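# Stack the orange-labelled carton onto the other carton

## Task

Set the carton that has the orange label on top of the second carton so it lies flat with the same face up as at the beginning; it must not overhang the lower carton's edge by more than 1 cm.

## Robot and tools

Robot: two arms, left_arm and right_arm, each ending in a five-finger hand (right_arm a right hand, left_arm its mirror-image left hand). Calibrated bases in the scene frame: left_arm at (+0.022, +0.344, 0) m, quat_wxyz (+1.000, 0, 0, +0.010); right_arm at (+0.059, -0.506, -0.001) m, quat_wxyz (+1.000, 0, 0, -0.015). A post stands behind the arms. Loose objects may occasionally get nudged. Anything ending up off the table fails the job.

Frames. Scene frame: origin at table-top height midway between the nominal bases, +z up, +x out over the table, left_arm on the +y side (image left/right may differ). Each arm reports its hand pose and velocities in its own base frame. Motion offsets are taken along the current Hand target's own axes. The hand point sits 0.15 m out from the wrist flange along the fingers and 0.05 m in front of the palm. Its +z runs along straight fingers, +y points out of the palm, +x runs across the palm away from the thumb on the right hand and toward the thumb on the left hand. Straight fingertips extend 0.06-0.07 m past the point and lie 0.06 m toward -y. A wrist bracket on the little-finger side can strike things; with fingers level the wrist may hang up to 0.11 m (palm down) or 0.23 m (palm up) below the point and meet the table first.

execute_actions(actions, cameras). actions: a list of actions; each action is a list of up to 15 rows, one per 1/30 s step (a short action repeats its final row to step 15). Each row is one flat list of 28 numbers in [-1, 1] covering both arms: left_arm dx, dy, dz, rx, ry, rz, then left hand thumb_turn, thumb_bend, index, middle, ring, little, force_limit, speed; then the same 14 for right_arm. The six pose numbers are an offset, not a pose, measured from that arm's Hand target when the action begins; every row counts from that same start, and repeating an offset in a new action moves further. Scale: 1.0 = 0.6 m or 180 degrees; rx, ry, rz form one rotation vector. All zeros asks nothing new of an arm. Commanded orientation is clipped to within 32 degrees of the measured one. The six finger numbers are absolute targets: -1 open (thumb_turn -1 beside the palm, +1 opposite the fingers; fingers -1 straight, +1 curled). force_limit maps -1..+1 to about 0..10 N at the fingertip (0..15 N for the two thumb motors); speed rises from almost 0 at -1 to full at +0.48 and stays full up to +1. There is no 'no change' value: to keep a hand as it is, resend the last eight numbers you actually sent it (before any were sent, use hand_measured plus hand_force_limit and hand_speed). cameras: list of names, ["all"], or [] ; images come only for an empty actions list or when requested.

move(target, speed, blend, stop_force, zero, blocking, cameras). target: one 28-number row or a list of up to 15 rows, same layout; every row's pose offsets count from the Hand targets at the move's start, not from the prior row. Straight-line paths, all finishing together, capped at 10 s. speed: m/s, 0.002-3.6, default 0.25 (turns at twice that in rad/s), one value or one per target. blend: corner rounding in m, 0 means stop at each target. stop_force: N, 3-120, both arms; an arm's path ends when its wrist sensor feels that much push against its motion; all rows must then share the same hand numbers, and blocking=false is not allowed. zero: with stop_force, true re-zeroes the sensor first. blocking=false returns after about 0.5 s while motion continues. Paths ignore obstacles and the other arm. The result adds a 'move:' line: done, off_target, moving, held or fault, plus limits=paced (pose clipped) or limits=held (steps withheld).

wait(seconds 0-3600) lets time pass. stop() brakes a running move. zoom_image(camera, region=[x0, y0, x1, y1]) enlarges part of the latest image of cam_high, cam_left_wrist or cam_right_wrist (all 896x504), region at most 504x504 pixels. show_instructions() shows the reference pages. zero_wrist_force(arm) re-zeroes one arm's sensor. finished_scene(scene=1) ends the job irreversibly; the cartons must stay stacked unaided.

Results: end_effector_position (m), end_effector_quat_wxyz, velocities, and Hand target (the last clipped command; your next offsets start there, and the hand may rest a bit short of it). hand_measured, hand_stopped_by (moving, target, force, stalled, fault) and hand_load_n (fingertip load, positive pushing open) each follow the six-motor order. Wrist force and torque are in end-effector axes, plus a line for the peak since last shown. Joint torques are total drive outputs. Motor temperatures appear; MOTOR HOT at 70 °C, brakes at 85 °C.

Gripping: with the thumb opposite the fingers, the hand closes on objects about 0.035-0.065 m thick; thumb tip and index pad can pinch a light item up to about 0.08 m. Close with speed at or below -0.94 for a gentle grip. A locked finger holds at least 15 N.

Avoid: dropping or releasing a moving carton, slamming or shoving hard, hitting the table, post or other arm, closing one hand on the other's fingers, and pushing a target past a firm contact (the arms are stiff). An outside force near 150 N, or joint contact torque at its limit (130 N m shoulders and elbow, 24.3 N m wrists), halts that arm for 10 s. Keep the wrist away from its base's vertical axis, or the move is refused or the arm swings.

Each tool is called after "Request:" by a JSON object that holds its "name" and its "arguments".

Reference images:

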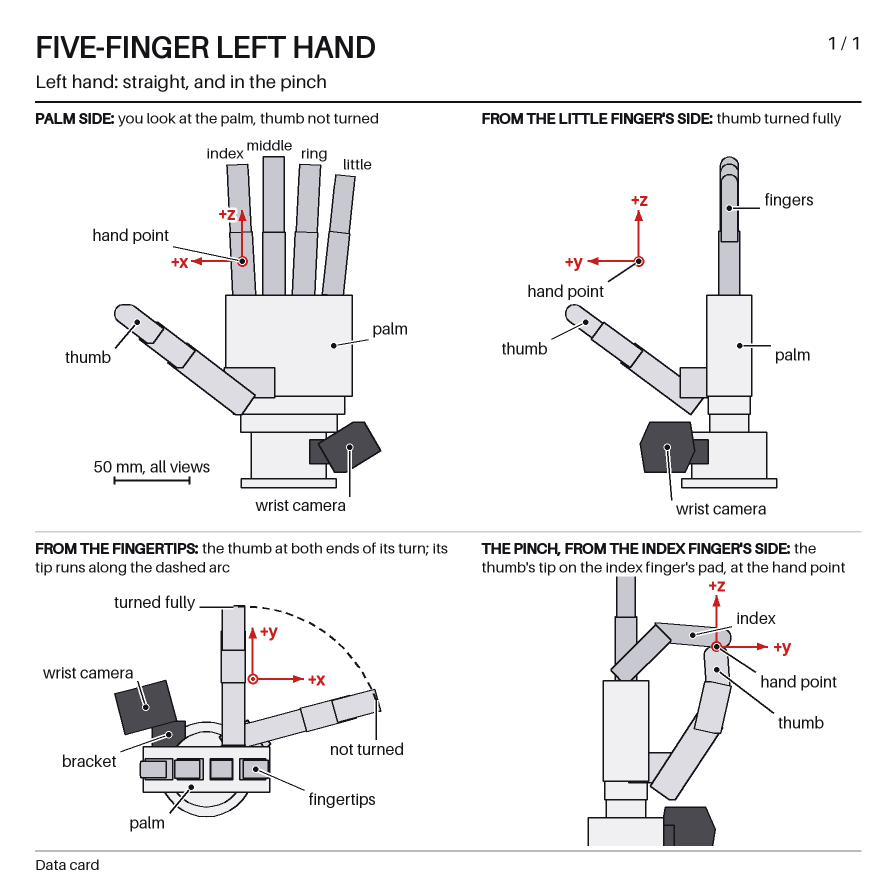

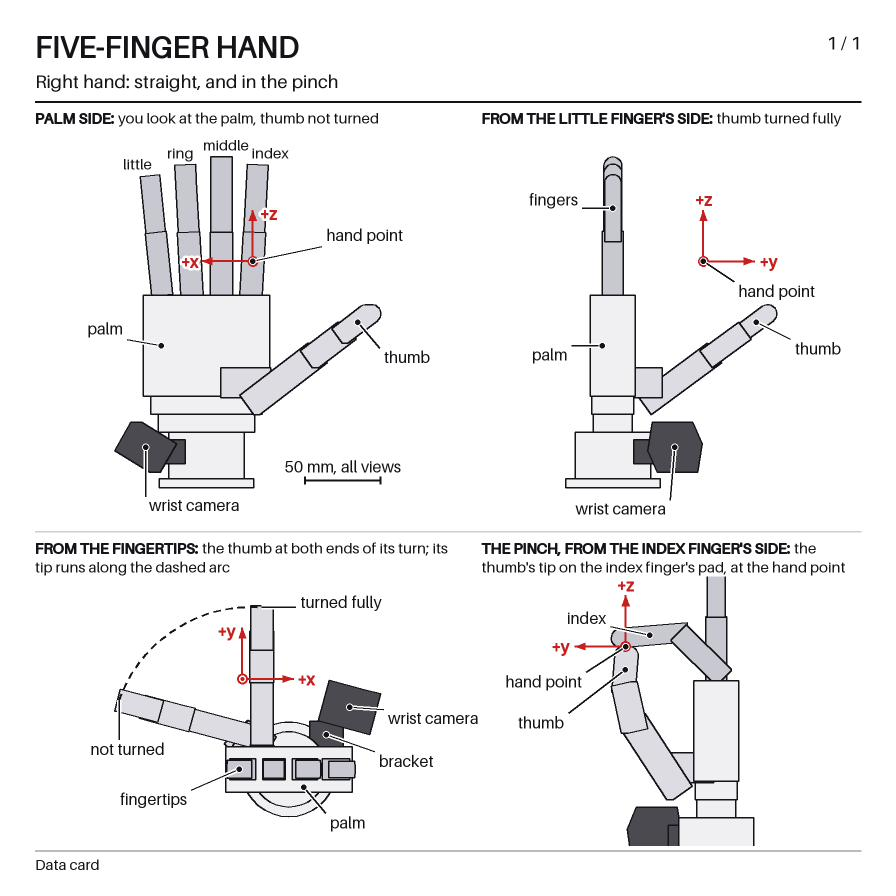

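## Session

Request:
{"name": "execute_actions", "arguments": {"actions": []}}

Scene clock: 0.00 s.
left_arm: end_effector_position=(+0.1883, -0.3459, +0.1413) hand_measured=(-1.000, -1.000, -1.000, -1.000, -1.000, -1.000) hand_load_n=(+0.0, +0.0, +0.0, -0.5, +0.0, +0.0) hand_stopped_by=(target, target, target, target, target, target) hand_force_limit=0.00 hand_speed=-0.80 end_effector_quat_wxyz=(-0.339, +0.732, -0.583, +0.097) | right_arm: end_effector_position=(+0.1744, +0.3078, +0.2021) hand_measured=(-1.000, -1.000, -1.000, -1.000, -1.000, -1.000) hand_load_n=(+0.0, +0.0, +0.0, +0.0, +0.0, +0.0) hand_stopped_by=(target, target, target, target, target, target) hand_force_limit=0.00 hand_speed=-0.80 end_effector_quat_wxyz=(-0.047, -0.445, +0.895, +0.002)
Joint positions: left_arm=[2.117 -1.941 -1.711 2.016 -2.29 1.868] | right_arm=[0.448 -1.457 1.83 1.291 1.567 -2.045]
Joint velocities: within noise
Joint torques (N m): no reading
Motor temperatures (°C): left_arm=[31 30 28 35 38 40] | right_arm=[26 33 27 41 35 37]
Wrist force (N): no reading
Wrist torque (N m): no reading
Wrist force, peak (N): no reading
Hand target: left_arm +0.1883, -0.3459, +0.1413; -0.339, +0.732, -0.583, +0.097 | right_arm +0.1744, +0.3078, +0.2021; -0.047, -0.445, +0.895, +0.002

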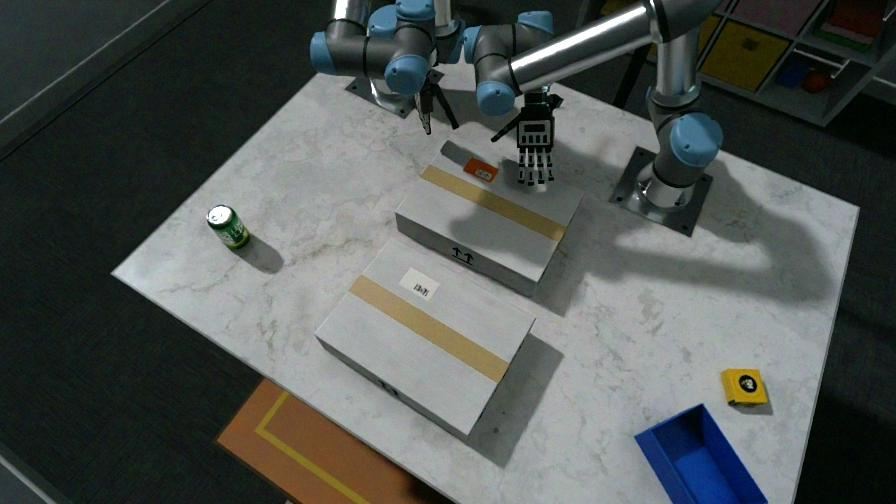

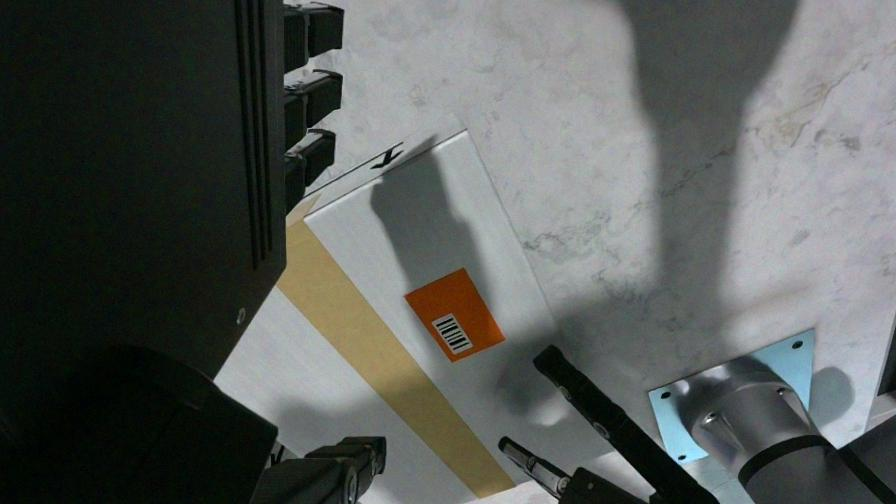

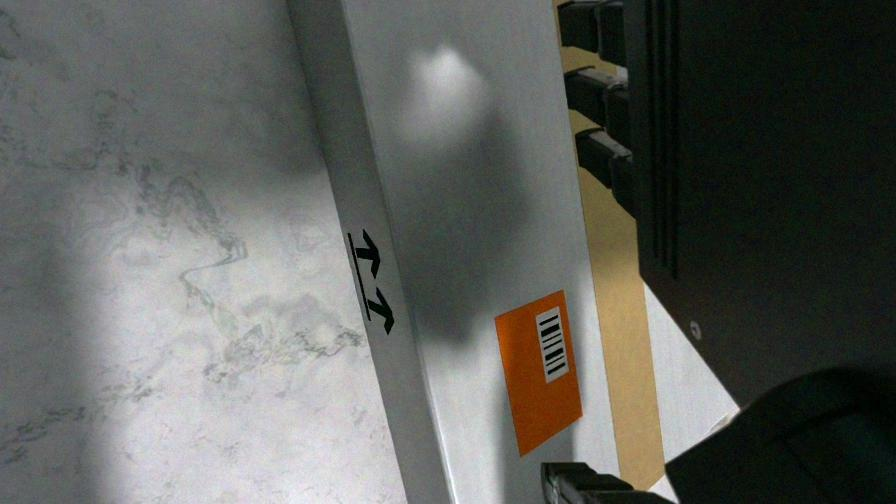

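Request:
{"name": "zoom_image", "arguments": {"camera": "cam_high", "region": [300, 120, 620, 300]}}

Request:
{"name": "zoom_image", "arguments": {"camera": "cam_high", "region": [300, 220, 620, 460]}}

Request:
{"name": "zoom_image", "arguments": {"camera": "cam_high", "region": [300, 0, 740, 240]}}

Scaled by 1.575 from the camera's image (finer frame: 1280x720).

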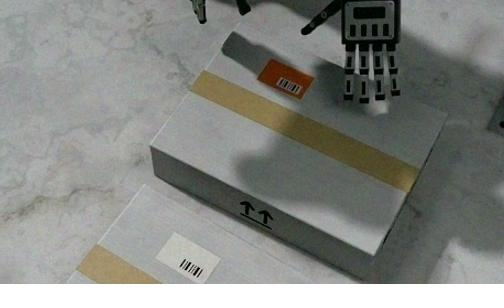

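Scaled by 1.575 from the camera's image (finer frame: 1280x720).

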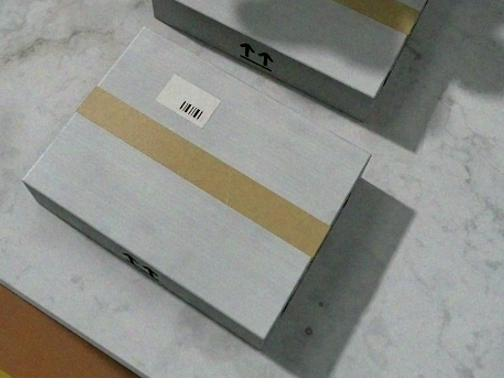

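Scaled by 1.145 from the camera's image (finer frame: 1280x720).

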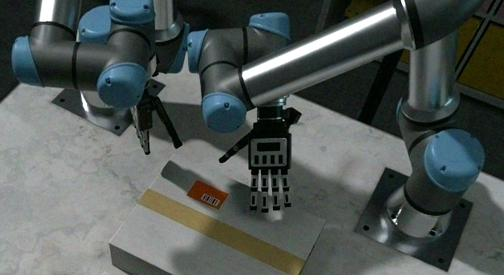

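Request:
{"name": "zoom_image", "arguments": {"camera": "cam_high", "region": [90, 0, 430, 300]}}

Request:
{"name": "zoom_image", "arguments": {"camera": "cam_high", "region": [540, 50, 896, 504]}}

Request:
{"name": "zoom_image", "arguments": {"camera": "cam_high", "region": [90, 240, 500, 504]}}

Scaled by 1.482 from the camera's image (finer frame: 1280x720).

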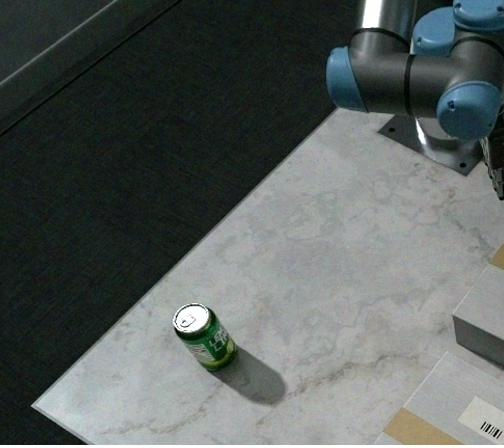

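Scaled by 1.110 from the camera's image (finer frame: 1280x720).

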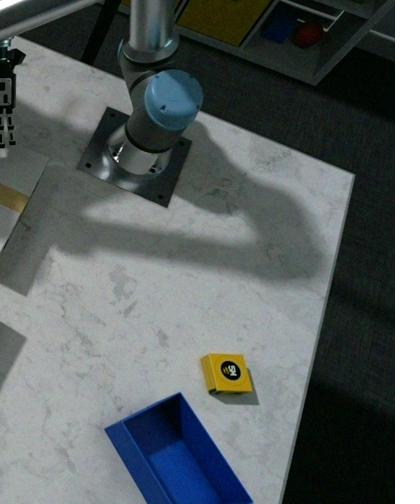

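Scaled by 1.229 from the camera's image (finer frame: 1280x720).

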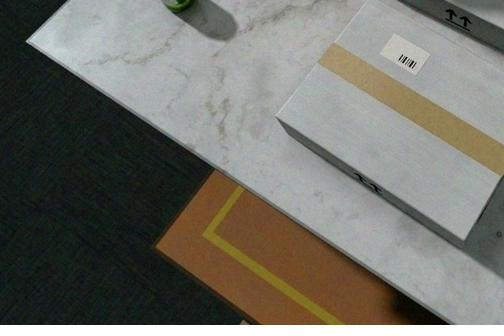

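Request:
{"name": "move", "arguments": {"target": [[-0.0507,-0.1219,-0.1503,0,0,0,-1,-1,-1,-1,-1,-1,0,-0.8,0.0109,0.006,-0.1331,0,0,0,-1,-1,-1,-1,-1,-1,0,-0.8],[-0.4603,-0.4383,0.2028,-0.2376,-0.0654,-0.4023,-1,-1,-1,-1,-1,-1,0,-0.8,0.0755,-0.3827,-0.1437,0.0018,-0.0309,0.2839,-1,-1,-1,-1,-1,-1,0,-0.8]], "blend": [0.04, 0], "speed": 0.2, "cameras": ["all"]}}

Scene clock: 349.03 s.
left_arm: end_effector_position=(+0.3779, -0.0219, +0.2803) hand_measured=(-1.000, -1.000, -1.000, -1.000, -1.000, -1.000) hand_load_n=(+0.5, +0.0, +0.0, +0.0, +0.0, +0.0) hand_stopped_by=(target, target, target, target, target, target) hand_force_limit=0.00 hand_speed=-0.80 end_effector_quat_wxyz=(+0.000, +1.000, -0.010, +0.000) | right_arm: end_effector_position=(+0.3373, +0.1362, +0.2810) hand_measured=(-1.000, -1.000, -1.000, -1.000, -1.000, -1.000) hand_load_n=(+0.0, +0.0, +0.0, +0.0, +0.0, +0.0) hand_stopped_by=(target, target, target, target, target, target) hand_force_limit=0.00 hand_speed=-0.80 end_effector_quat_wxyz=(+0.000, -0.015, +1.000, +0.000)
Joint positions: left_arm=[3.643 -1.655 -1.629 1.713 -1.571 2.093] | right_arm=[-0.195 -1.572 1.716 1.427 1.571 -1.795]
Joint torques (N m): left_arm=[5.48 29.94 8.44 -0.38 -2.25 1.28] | right_arm=[8.56 -25.77 -7.01 3.34 -1.26 -2.32]
Wrist force (N): left_arm=[0.5 0.4 -1.2] | right_arm=[0.3 0.1 0.0]
Wrist torque (N m): left_arm=[0.04 -0.03 0.14] | right_arm=[0.01 -0.03 0.05]
Wrist force, peak (N): left_arm=[0.7 0.8 -0.9] | right_arm=[0.0 -0.1 1.7]
Hand target: left_arm +0.3779, -0.0218, +0.2803; +0.000, +1.000, -0.010, +0.000 | right_arm +0.3373, +0.1362, +0.2810; +0.000, -0.015, +1.000, +0.000
Off the commanded pose: left_arm 0.000 m, 0 deg | right_arm 0.000 m, 0 deg.
move: done

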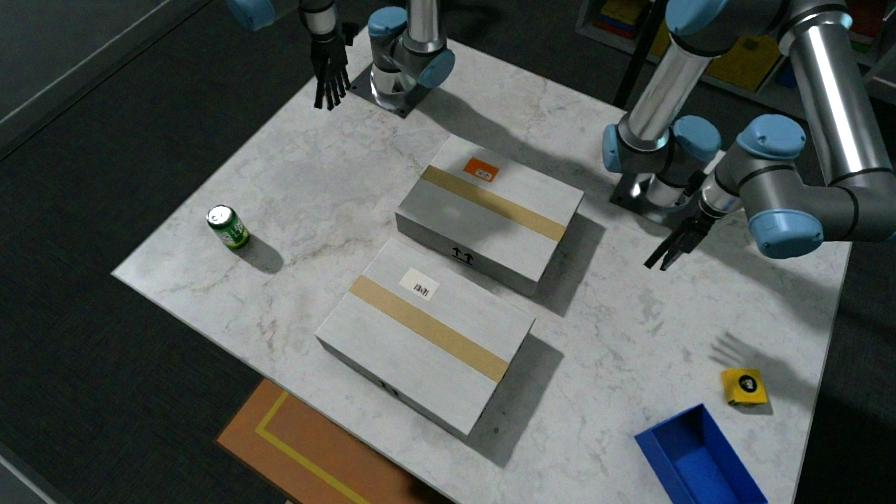

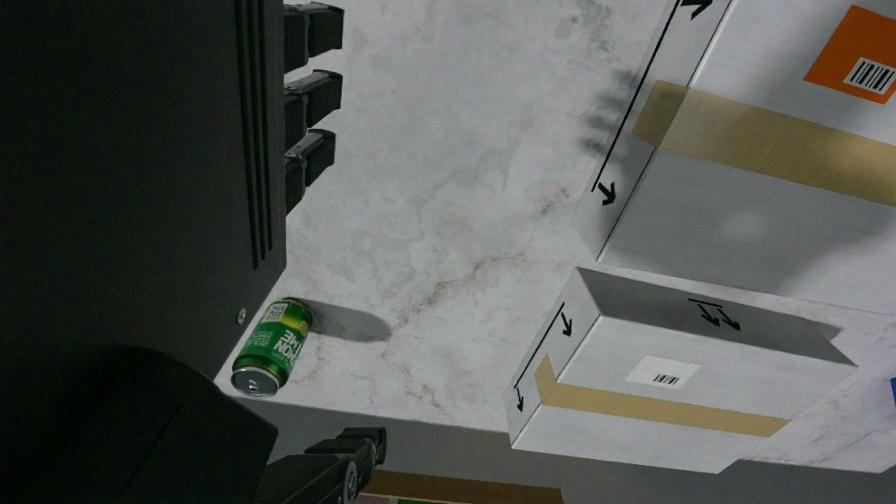

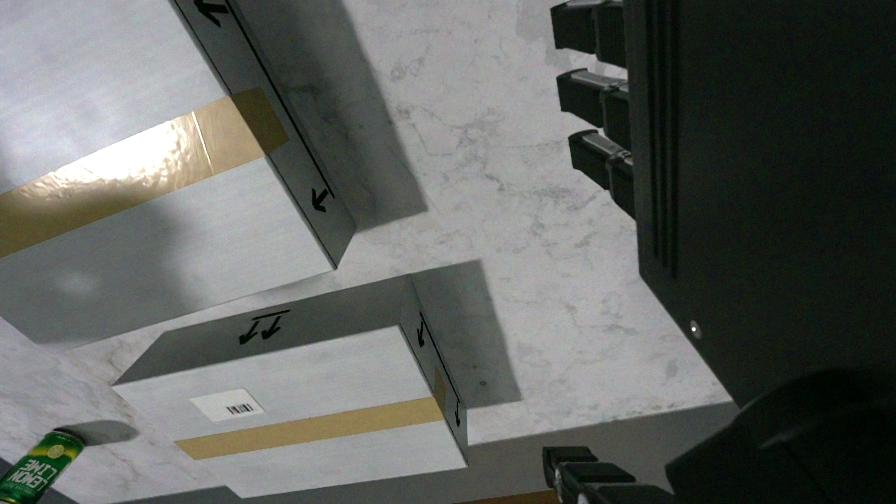

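Request:
{"name": "zoom_image", "arguments": {"camera": "cam_high", "region": [380, 190, 440, 250]}}

Request:
{"name": "zoom_image", "arguments": {"camera": "cam_high", "region": [500, 250, 560, 340]}}

Request:
{"name": "zoom_image", "arguments": {"camera": "cam_high", "region": [550, 170, 610, 230]}}

Request:
{"name": "zoom_image", "arguments": {"camera": "cam_high", "region": [420, 120, 480, 180]}}

Request:
{"name": "zoom_image", "arguments": {"camera": "cam_high", "region": [300, 310, 360, 370]}}

Request:
{"name": "zoom_image", "arguments": {"camera": "cam_high", "region": [440, 400, 500, 460]}}

Request:
{"name": "zoom_image", "arguments": {"camera": "cam_high", "region": [370, 220, 430, 280]}}

Scaled by 8.400 from the camera's image (finer frame: 1280x720).

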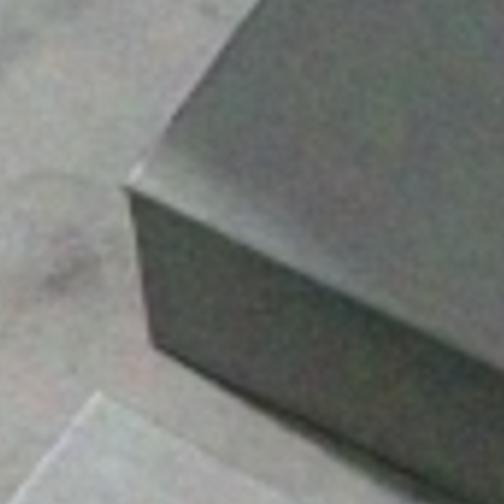

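Scaled by 5.600 from the camera's image (finer frame: 1280x720).

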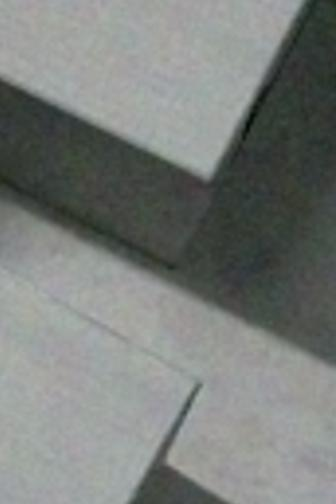

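Scaled by 8.400 from the camera's image (finer frame: 1280x720).

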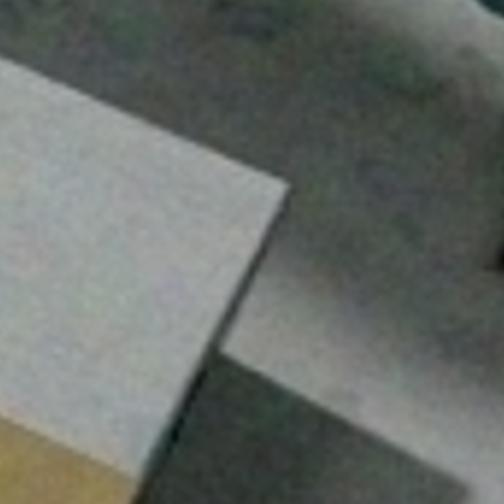

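Scaled by 8.400 from the camera's image (finer frame: 1280x720).

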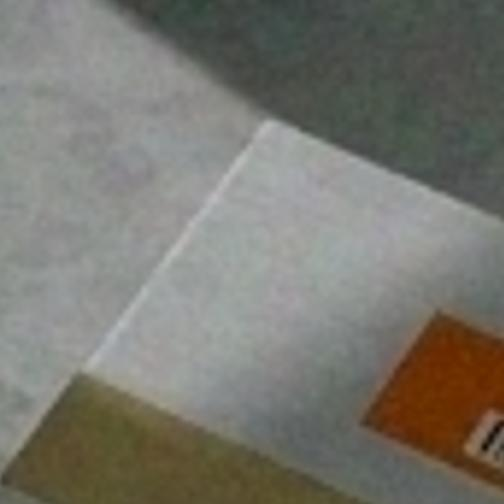

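Scaled by 8.400 from the camera's image (finer frame: 1280x720).

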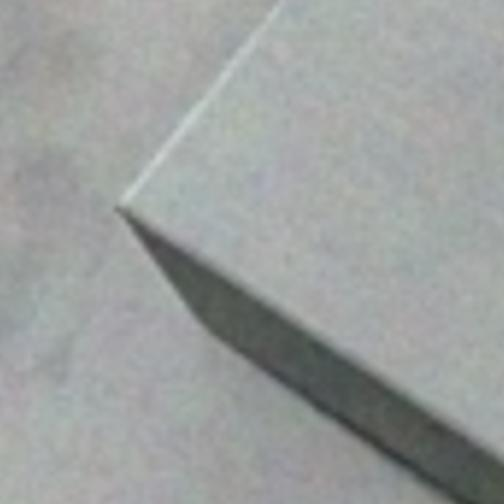

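Scaled by 8.400 from the camera's image (finer frame: 1280x720).

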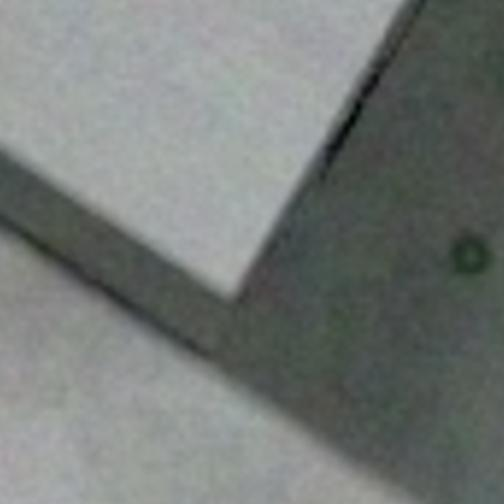

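Scaled by 8.400 from the camera's image (finer frame: 1280x720).

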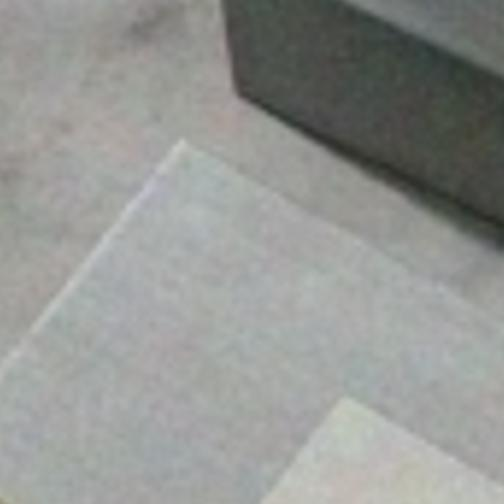

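Request:
{"name": "move", "arguments": {"target": [-0.0158,0.2167,0.3,0,0,-0.00694,-1,-1,-1,-1,-1,-1,0,-0.8,0.0042,0.2592,0.3,0,0,-0.00694,-1,-1,-1,-1,-1,-1,0,-0.8], "speed": 0.15, "cameras": ["all"]}}

Scene clock: 578.60 s.
left_arm: end_effector_position=(+0.3656, -0.1515, +0.1002) hand_measured=(-1.000, -1.000, -1.000, -1.000, -1.000, -1.000) hand_load_n=(+0.0, -0.5, +0.0, +0.0, +0.0, +0.0) hand_stopped_by=(target, target, target, target, target, target) hand_force_limit=0.00 hand_speed=-0.80 end_effector_quat_wxyz=(+0.000, +1.000, +0.000, +0.000) | right_arm: end_effector_position=(+0.3300, +0.2916, +0.1012) hand_measured=(-1.000, -1.000, -1.000, -1.000, -1.000, -1.000) hand_load_n=(+0.0, +0.0, +0.0, +0.0, +0.0, +0.0) hand_stopped_by=(target, target, target, target, target, target) hand_force_limit=0.00 hand_speed=-0.80 end_effector_quat_wxyz=(+0.000, -0.026, +1.000, +0.000)
Joint positions: left_arm=[3.269 -1.806 -1.947 2.183 -1.571 1.697] | right_arm=[0.291 -1.264 1.848 0.987 1.57 -1.331]
Joint torques (N m): left_arm=[-3.91 31.85 24.76 -2.98 -2.72 -0.27] | right_arm=[2.08 -25.57 -5.37 2.13 2.11 -1.56]
Wrist force (N): left_arm=[0.5 0.3 -1.0] | right_arm=[0.6 -0.6 0.7]
Wrist torque (N m): left_arm=[0.02 -0.01 0.06] | right_arm=[-0.13 -0.08 0.17]
Wrist force, peak (N): left_arm=[0.5 -0.3 -2.0] | right_arm=[0.5 0.9 2.0]
Hand target: left_arm +0.3657, -0.1516, +0.1002; +0.000, +1.000, +0.000, +0.000 | right_arm +0.3300, +0.2916, +0.1011; +0.000, -0.026, +1.000, +0.000
Off the commanded pose: left_arm 0.000 m, 0 deg | right_arm 0.000 m, 0 deg.
move: done

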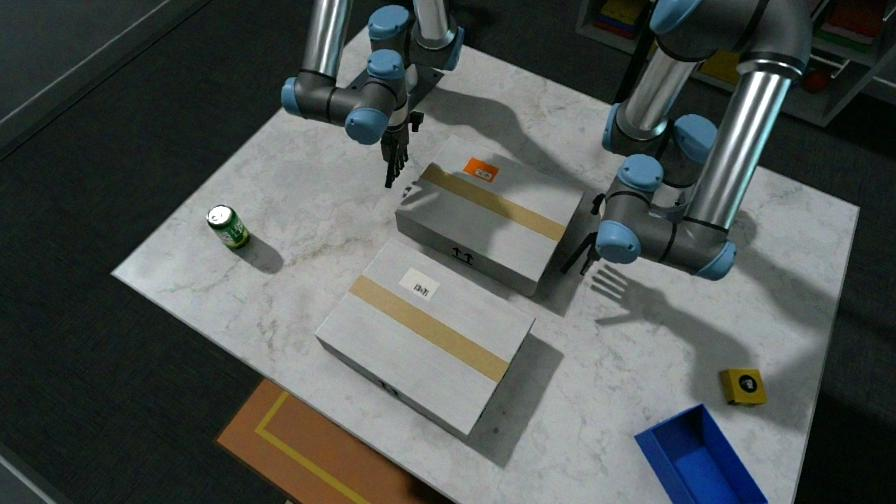

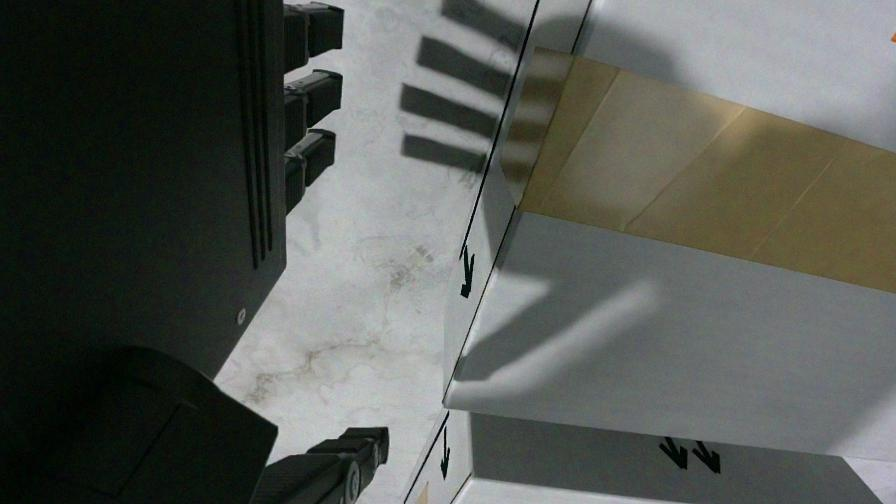

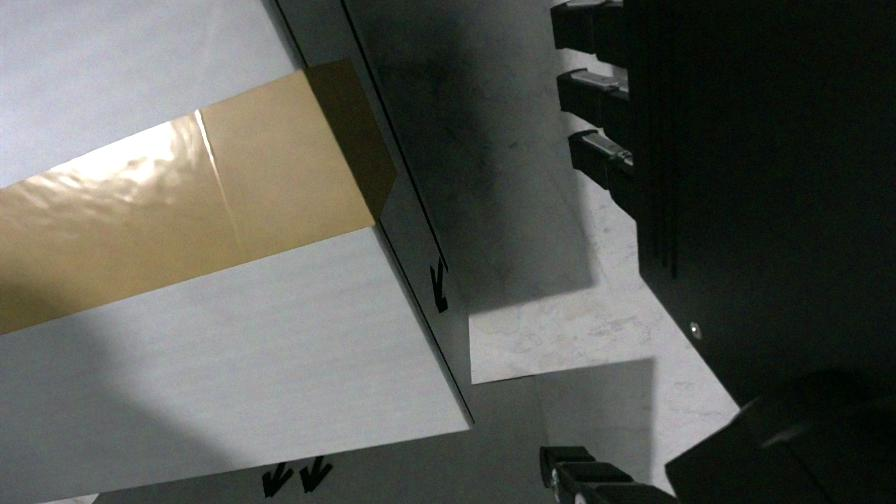

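Request:
{"name": "zoom_image", "arguments": {"camera": "cam_high", "region": [360, 110, 460, 210]}}

Request:
{"name": "zoom_image", "arguments": {"camera": "cam_high", "region": [540, 190, 640, 290]}}

Scaled by 5.040 from the camera's image (finer frame: 1280x720).

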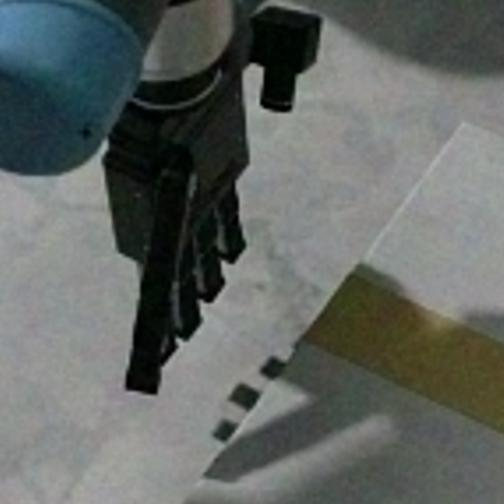

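Scaled by 5.040 from the camera's image (finer frame: 1280x720).

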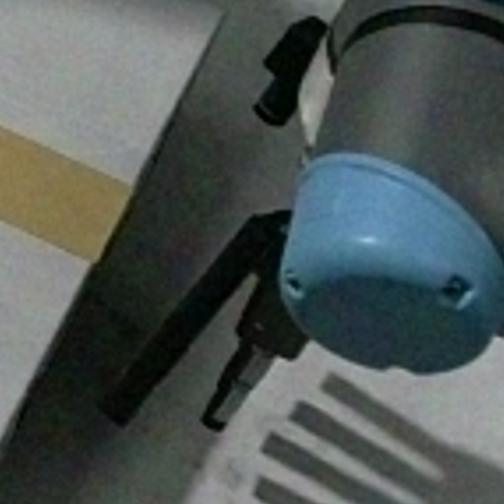

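Request:
{"name": "move", "arguments": {"target": [0,0.1,0.03,0,0,0,-1,-1,-1,-1,-1,-1,0,-0.8,0,0.1,0.03,0,0,0,-1,-1,-1,-1,-1,-1,0,-0.8], "speed": 0.08, "cameras": ["all"]}}

Scene clock: 616.60 s.
left_arm: end_effector_position=(+0.3658, -0.2115, +0.0822) hand_measured=(-1.000, -1.000, -1.000, -1.000, -1.000, -1.000) hand_load_n=(+0.0, +0.0, +0.0, +0.0, +0.0, +0.5) hand_stopped_by=(target, target, target, target, target, target) hand_force_limit=0.00 hand_speed=-0.80 end_effector_quat_wxyz=(+0.000, +1.000, +0.000, +0.000) | right_arm: end_effector_position=(+0.3269, +0.3516, +0.0831) hand_measured=(-1.000, -1.000, -1.000, -1.000, -1.000, -1.000) hand_load_n=(+0.0, +0.0, +0.0, +0.0, +0.0, +0.0) hand_stopped_by=(target, target, target, target, target, target) hand_force_limit=0.00 hand_speed=-0.80 end_effector_quat_wxyz=(+0.000, -0.026, +1.000, +0.000)
Joint positions: left_arm=[3.088 -1.878 -1.907 2.214 -1.571 1.516] | right_arm=[0.443 -1.161 1.754 0.978 1.57 -1.179]
Joint torques (N m): left_arm=[-3.26 40.27 4.26 -4.47 -2.77 -0.12] | right_arm=[-2.73 -37.72 -4.16 3.88 1.93 -1.93]
Wrist force (N): left_arm=[0.4 0.3 -0.8] | right_arm=[0.1 -0.1 1.0]
Wrist torque (N m): left_arm=[0.02 0.00 0.06] | right_arm=[-0.05 -0.03 0.13]
Wrist force, peak (N): left_arm=[0.2 1.4 -0.8] | right_arm=[0.7 -1.4 1.0]
Hand target: left_arm +0.3658, -0.2116, +0.0822; +0.000, +1.000, +0.000, +0.000 | right_arm +0.3269, +0.3515, +0.0831; +0.000, -0.026, +1.000, +0.000
Off the commanded pose: left_arm 0.000 m, 0 deg | right_arm 0.000 m, 0 deg.
move: done

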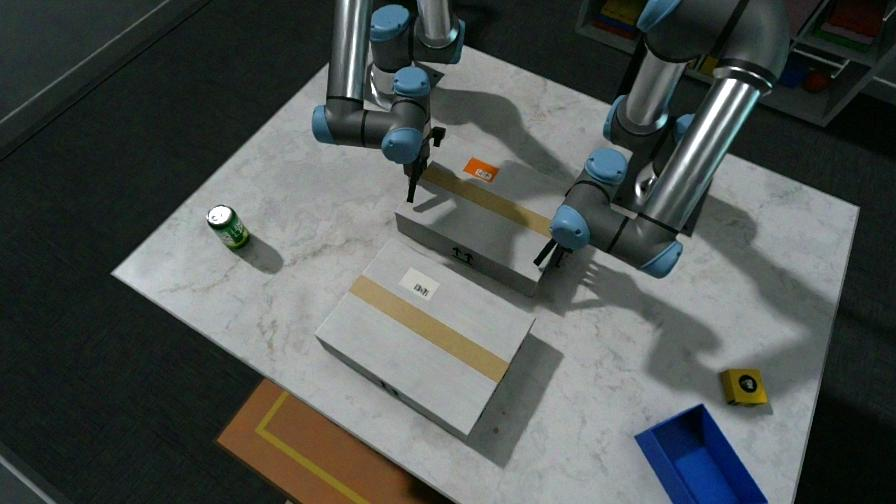

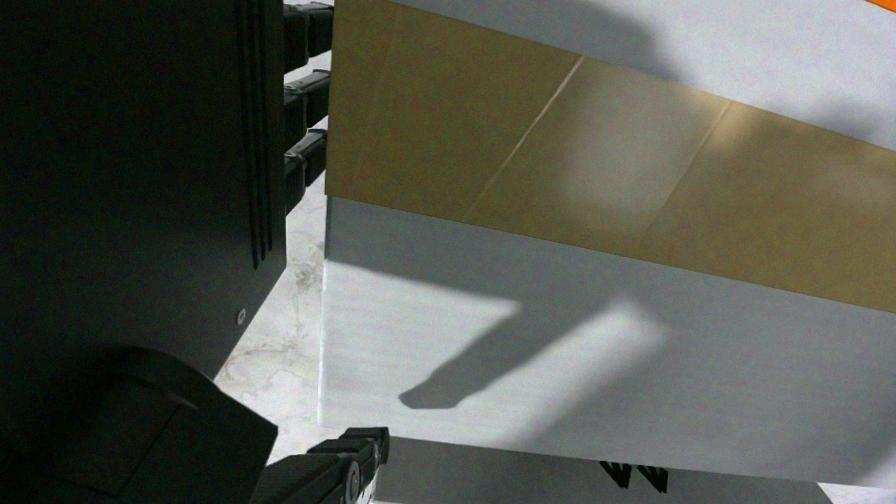

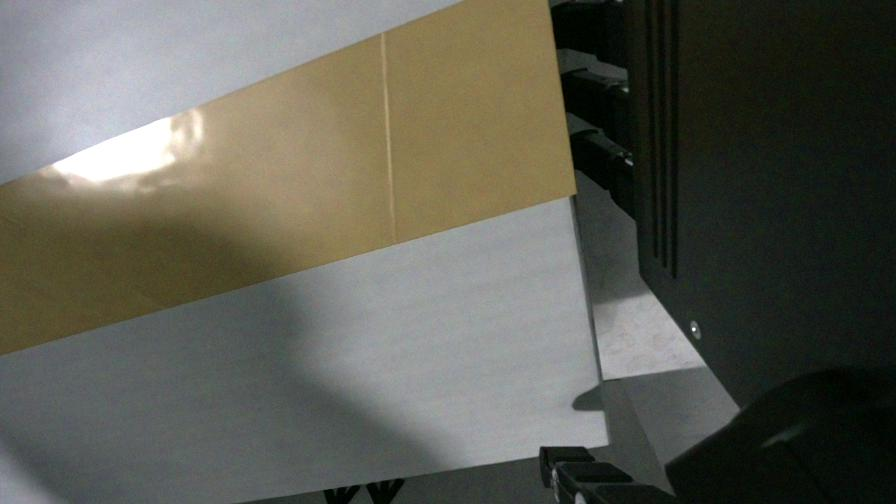

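Request:
{"name": "move", "arguments": {"target": [0,0.06,0,0,0,0,-1,-1,-1,-1,-1,-1,0,-0.8,0,0,0,0,0,0,-1,-1,-1,-1,-1,-1,0,-0.8], "speed": 0.007, "stop_force": 4, "cameras": ["all"]}}

Scene clock: 654.87 s.
left_arm: end_effector_position=(+0.3658, -0.2283, +0.0822) hand_measured=(-1.000, -1.000, -1.000, -1.000, -1.000, -1.000) hand_load_n=(+0.0, +0.0, +0.0, +0.0, +0.0, +0.0) hand_stopped_by=(target, target, target, target, target, target) hand_force_limit=0.00 hand_speed=-0.80 end_effector_quat_wxyz=(+0.000, +1.000, +0.000, +0.000) | right_arm: end_effector_position=(+0.3269, +0.3515, +0.0831) hand_measured=(-1.000, -1.000, -1.000, -1.000, -1.000, -1.000) hand_load_n=(+0.5, +0.0, +0.0, +0.0, +0.0, +0.0) hand_stopped_by=(target, target, target, target, target, target) hand_force_limit=0.00 hand_speed=-0.80 end_effector_quat_wxyz=(+0.000, -0.026, +1.000, +0.000)
Joint positions: left_arm=[3.04 -1.893 -1.885 2.208 -1.571 1.468] | right_arm=[0.443 -1.161 1.754 0.979 1.57 -1.179]
Joint torques (N m): left_arm=[7.18 40.74 4.37 -0.66 0.46 0.83] | right_arm=[-8.6 -39.22 -3.41 3.07 1.41 -0.19]
Wrist force (N): left_arm=[0.3 1.6 -0.8] | right_arm=[0.6 -0.4 0.7]
Wrist torque (N m): left_arm=[0.27 0.01 0.07] | right_arm=[-0.07 -0.08 0.14]
Wrist force, peak (N): left_arm=[1.1 -5.6 -1.0] | right_arm=[0.5 -0.4 1.2]
Hand target: left_arm +0.3658, -0.2283, +0.0822; +0.000, +1.000, +0.001, +0.000 (not the last commanded pose) | right_arm +0.3269, +0.3515, +0.0831; +0.000, -0.026, +1.000, +0.000
Off the commanded pose: left_arm 0.019 m, 0 deg | right_arm 0.000 m, 0 deg.
move: contact (left_arm)

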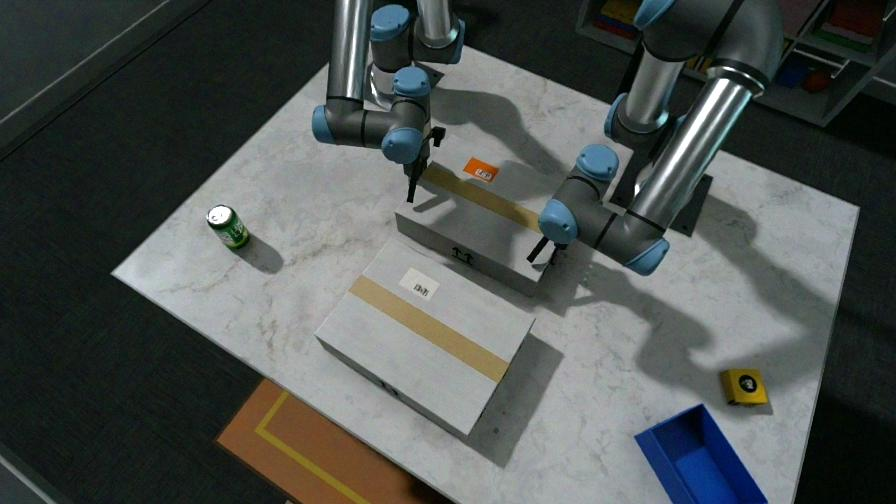

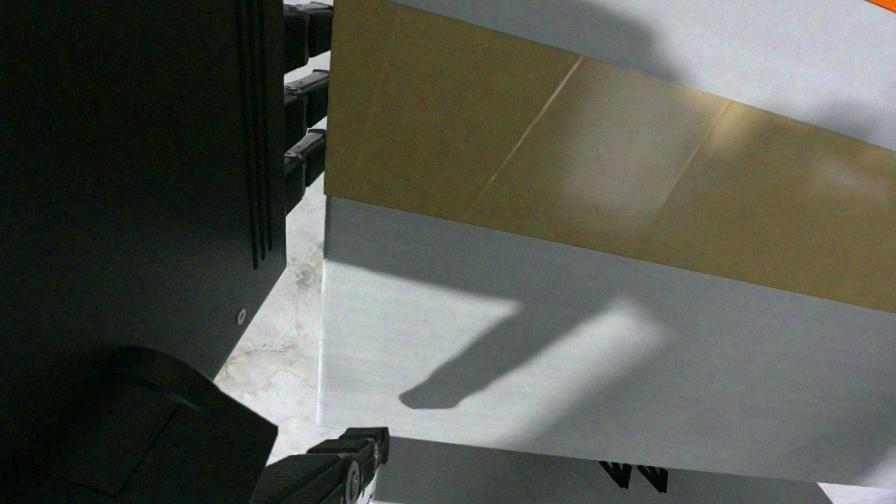

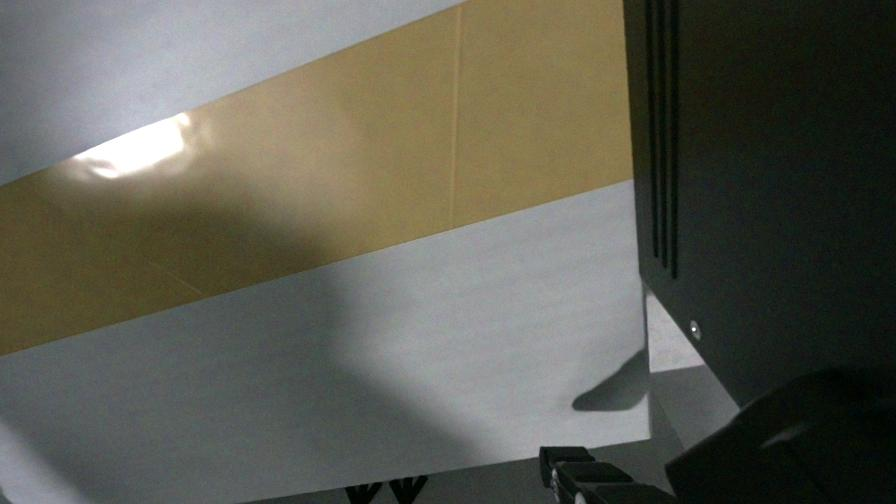

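Request:
{"name": "move", "arguments": {"target": [0,0,0,0,0,0,-1,-1,-1,-1,-1,-1,0,-0.8,0,0.06,0,0,0,0,-1,-1,-1,-1,-1,-1,0,-0.8], "speed": 0.007, "stop_force": 4, "cameras": ["all"]}}

Scene clock: 672.60 s.
left_arm: end_effector_position=(+0.3658, -0.2283, +0.0822) hand_measured=(-1.000, -1.000, -1.000, -1.000, -1.000, -1.000) hand_load_n=(+0.0, +0.0, +0.0, +0.0, +0.0, +0.0) hand_stopped_by=(target, target, target, target, target, target) hand_force_limit=0.00 hand_speed=-0.80 end_effector_quat_wxyz=(+0.000, +1.000, +0.001, +0.000) | right_arm: end_effector_position=(+0.3262, +0.3649, +0.0831) hand_measured=(-1.000, -1.000, -1.000, -1.000, -1.000, -1.000) hand_load_n=(+0.0, +0.0, +0.0, +0.0, +0.0, +0.0) hand_stopped_by=(target, target, target, target, target, target) hand_force_limit=0.00 hand_speed=-0.80 end_effector_quat_wxyz=(+0.000, -0.026, +1.000, +0.000)
Joint positions: left_arm=[3.04 -1.893 -1.885 2.208 -1.571 1.468] | right_arm=[0.474 -1.143 1.726 0.988 1.57 -1.148]
Joint torques (N m): left_arm=[4.51 40.15 3.48 -0.24 2.22 -0.49] | right_arm=[-8.33 -40.3 -3.71 0.53 -1.68 -2.49]
Wrist force (N): left_arm=[0.6 -0.3 -1.4] | right_arm=[0.2 0.5 0.6]
Wrist torque (N m): left_arm=[0.10 0.01 0.11] | right_arm=[0.09 -0.02 -0.03]
Wrist force, peak (N): left_arm=[0.1 1.7 -1.3] | right_arm=[0.5 -6.3 1.3]
Hand target: left_arm +0.3658, -0.2283, +0.0822; +0.000, +1.000, +0.001, +0.000 | right_arm +0.3262, +0.3649, +0.0831; +0.000, -0.026, +1.000, +0.000 (not the last commanded pose)
Off the commanded pose: left_arm 0.000 m, 0 deg | right_arm 0.023 m, 0 deg.
move: contact (right_arm)

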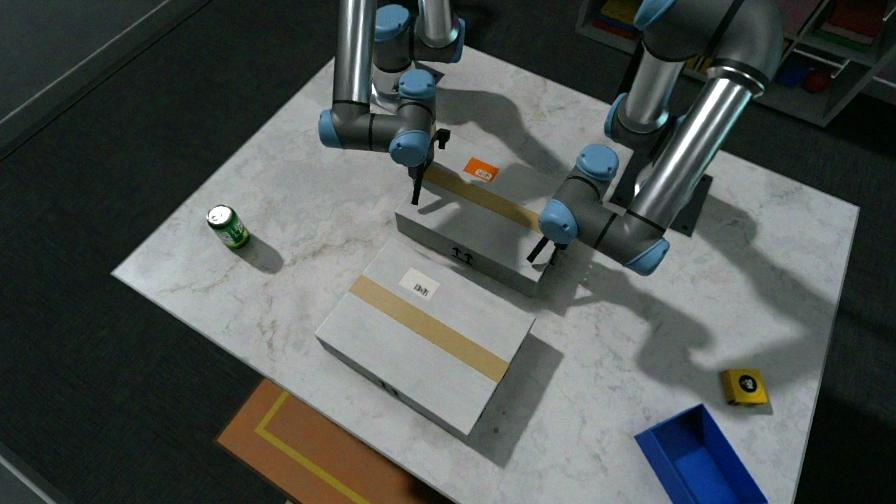

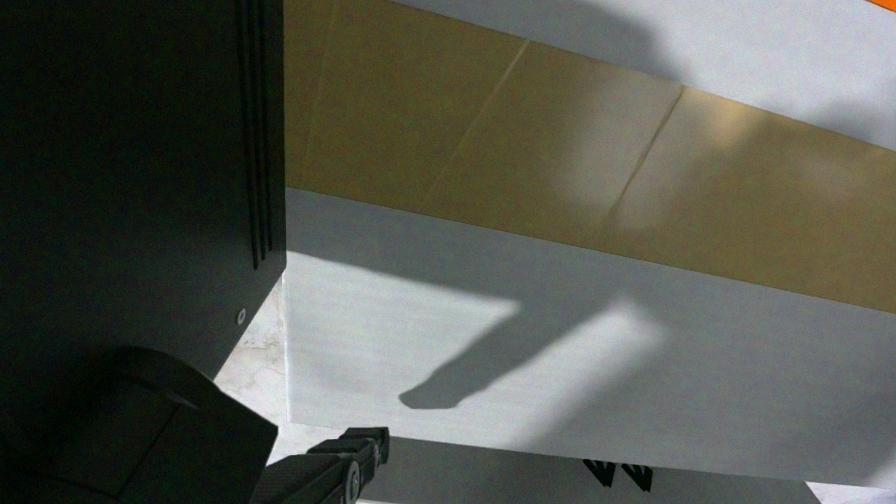

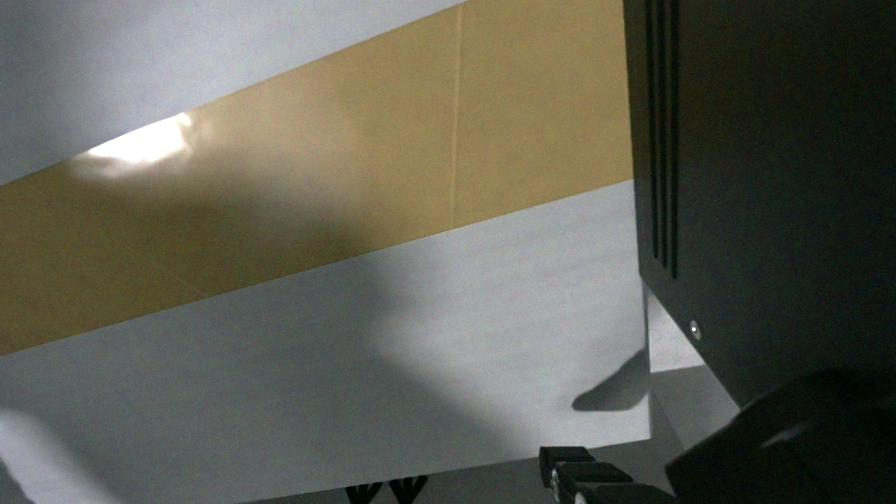

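Request:
{"name": "move", "arguments": {"target": [0,0.03,0,0,0,0,-1,-1,-1,-1,-1,-1,0,-0.8,0,0,0,0,0,0,-1,-1,-1,-1,-1,-1,0,-0.8], "speed": 0.004, "stop_force": 10}}

Scene clock: 684.33 s.
left_arm: end_effector_position=(+0.3657, -0.2287, +0.0822) hand_measured=(-1.000, -1.000, -1.000, -1.000, -1.000, -1.000) hand_load_n=(+0.0, +0.0, +0.0, +0.0, +0.0, +0.0) hand_stopped_by=(target, target, target, target, target, target) hand_force_limit=0.00 hand_speed=-0.80 end_effector_quat_wxyz=(+0.000, +1.000, +0.001, +0.000) | right_arm: end_effector_position=(+0.3262, +0.3649, +0.0831) hand_measured=(-1.000, -1.000, -1.000, -1.000, -1.000, -1.000) hand_load_n=(+0.0, +0.0, +0.0, +0.0, +0.0, +0.0) hand_stopped_by=(target, target, target, target, target, target) hand_force_limit=0.00 hand_speed=-0.80 end_effector_quat_wxyz=(+0.000, -0.026, +1.000, +0.000)
Joint positions: left_arm=[3.038 -1.893 -1.885 2.207 -1.571 1.467] | right_arm=[0.474 -1.143 1.726 0.988 1.57 -1.148]
Joint torques (N m): left_arm=[4.36 39.3 3.05 -3.7 2.49 1.1] | right_arm=[-1.56 -39.92 -12.29 0.53 -1.83 -1.83]
Wrist force (N): left_arm=[3.5 -2.4 -2.3] | right_arm=[1.4 -8.5 -0.6]
Wrist torque (N m): left_arm=[0.24 -0.11 0.30] | right_arm=[-0.39 -0.01 -0.33]
Wrist force, peak (N): left_arm=[-0.2 -12.7 -0.2] | right_arm=[3.2 -9.7 0.2]
Hand target: left_arm +0.3657, -0.2287, +0.0822; +0.000, +1.000, +0.001, +0.000 (not the last commanded pose) | right_arm +0.3262, +0.3649, +0.0831; +0.000, -0.026, +1.000, +0.000
Off the commanded pose: left_arm 0.018 m, 0 deg | right_arm 0.000 m, 0 deg.
move: contact (left_arm)

Request:
{"name": "move", "arguments": {"target": [0,0.03,0,0,0,0,-1,-1,-1,-1,-1,-1,0,-0.8,0,0,0,0,0,0,-1,-1,-1,-1,-1,-1,0,-0.8], "speed": 0.002, "stop_force": 20}}

Scene clock: 700.10 s.
left_arm: end_effector_position=(+0.3657, -0.2292, +0.0822) hand_measured=(-1.000, -1.000, -1.000, -1.000, -1.000, -1.000) hand_load_n=(+0.0, +0.0, +0.5, +0.0, +0.5, +0.0) hand_stopped_by=(target, target, target, target, target, target) hand_force_limit=0.00 hand_speed=-0.80 end_effector_quat_wxyz=(+0.000, +1.000, +0.001, +0.000) | right_arm: end_effector_position=(+0.3262, +0.3649, +0.0831) hand_measured=(-1.000, -1.000, -1.000, -1.000, -1.000, -1.000) hand_load_n=(+0.0, +0.0, +0.0, +0.0, +0.0, +0.0) hand_stopped_by=(target, target, target, target, target, target) hand_force_limit=0.00 hand_speed=-0.80 end_effector_quat_wxyz=(+0.000, -0.026, +1.000, +0.000)
Joint positions: left_arm=[3.037 -1.894 -1.884 2.207 -1.571 1.465] | right_arm=[0.474 -1.143 1.726 0.988 1.57 -1.148]
Joint torques (N m): left_arm=[1.07 38.88 3.13 -0.91 6.17 1.29] | right_arm=[8.57 -35.69 -24.13 0.51 -1.89 0.65]
Wrist force (N): left_arm=[4.4 -16.9 -1.3] | right_arm=[2.4 -22.0 0.4]
Wrist torque (N m): left_arm=[-0.11 -0.08 0.65] | right_arm=[-1.00 -0.15 -0.77]
Wrist force, peak (N): left_arm=[-0.2 -24.1 1.8] | right_arm=[2.4 -22.5 1.7]
Hand target: left_arm +0.3657, -0.2292, +0.0822; +0.000, +1.000, +0.001, +0.000 (not the last commanded pose) | right_arm +0.3262, +0.3649, +0.0831; +0.000, -0.026, +1.000, +0.000
Off the commanded pose: left_arm 0.018 m, 0 deg | right_arm 0.000 m, 0 deg.
move: contact (left_arm)


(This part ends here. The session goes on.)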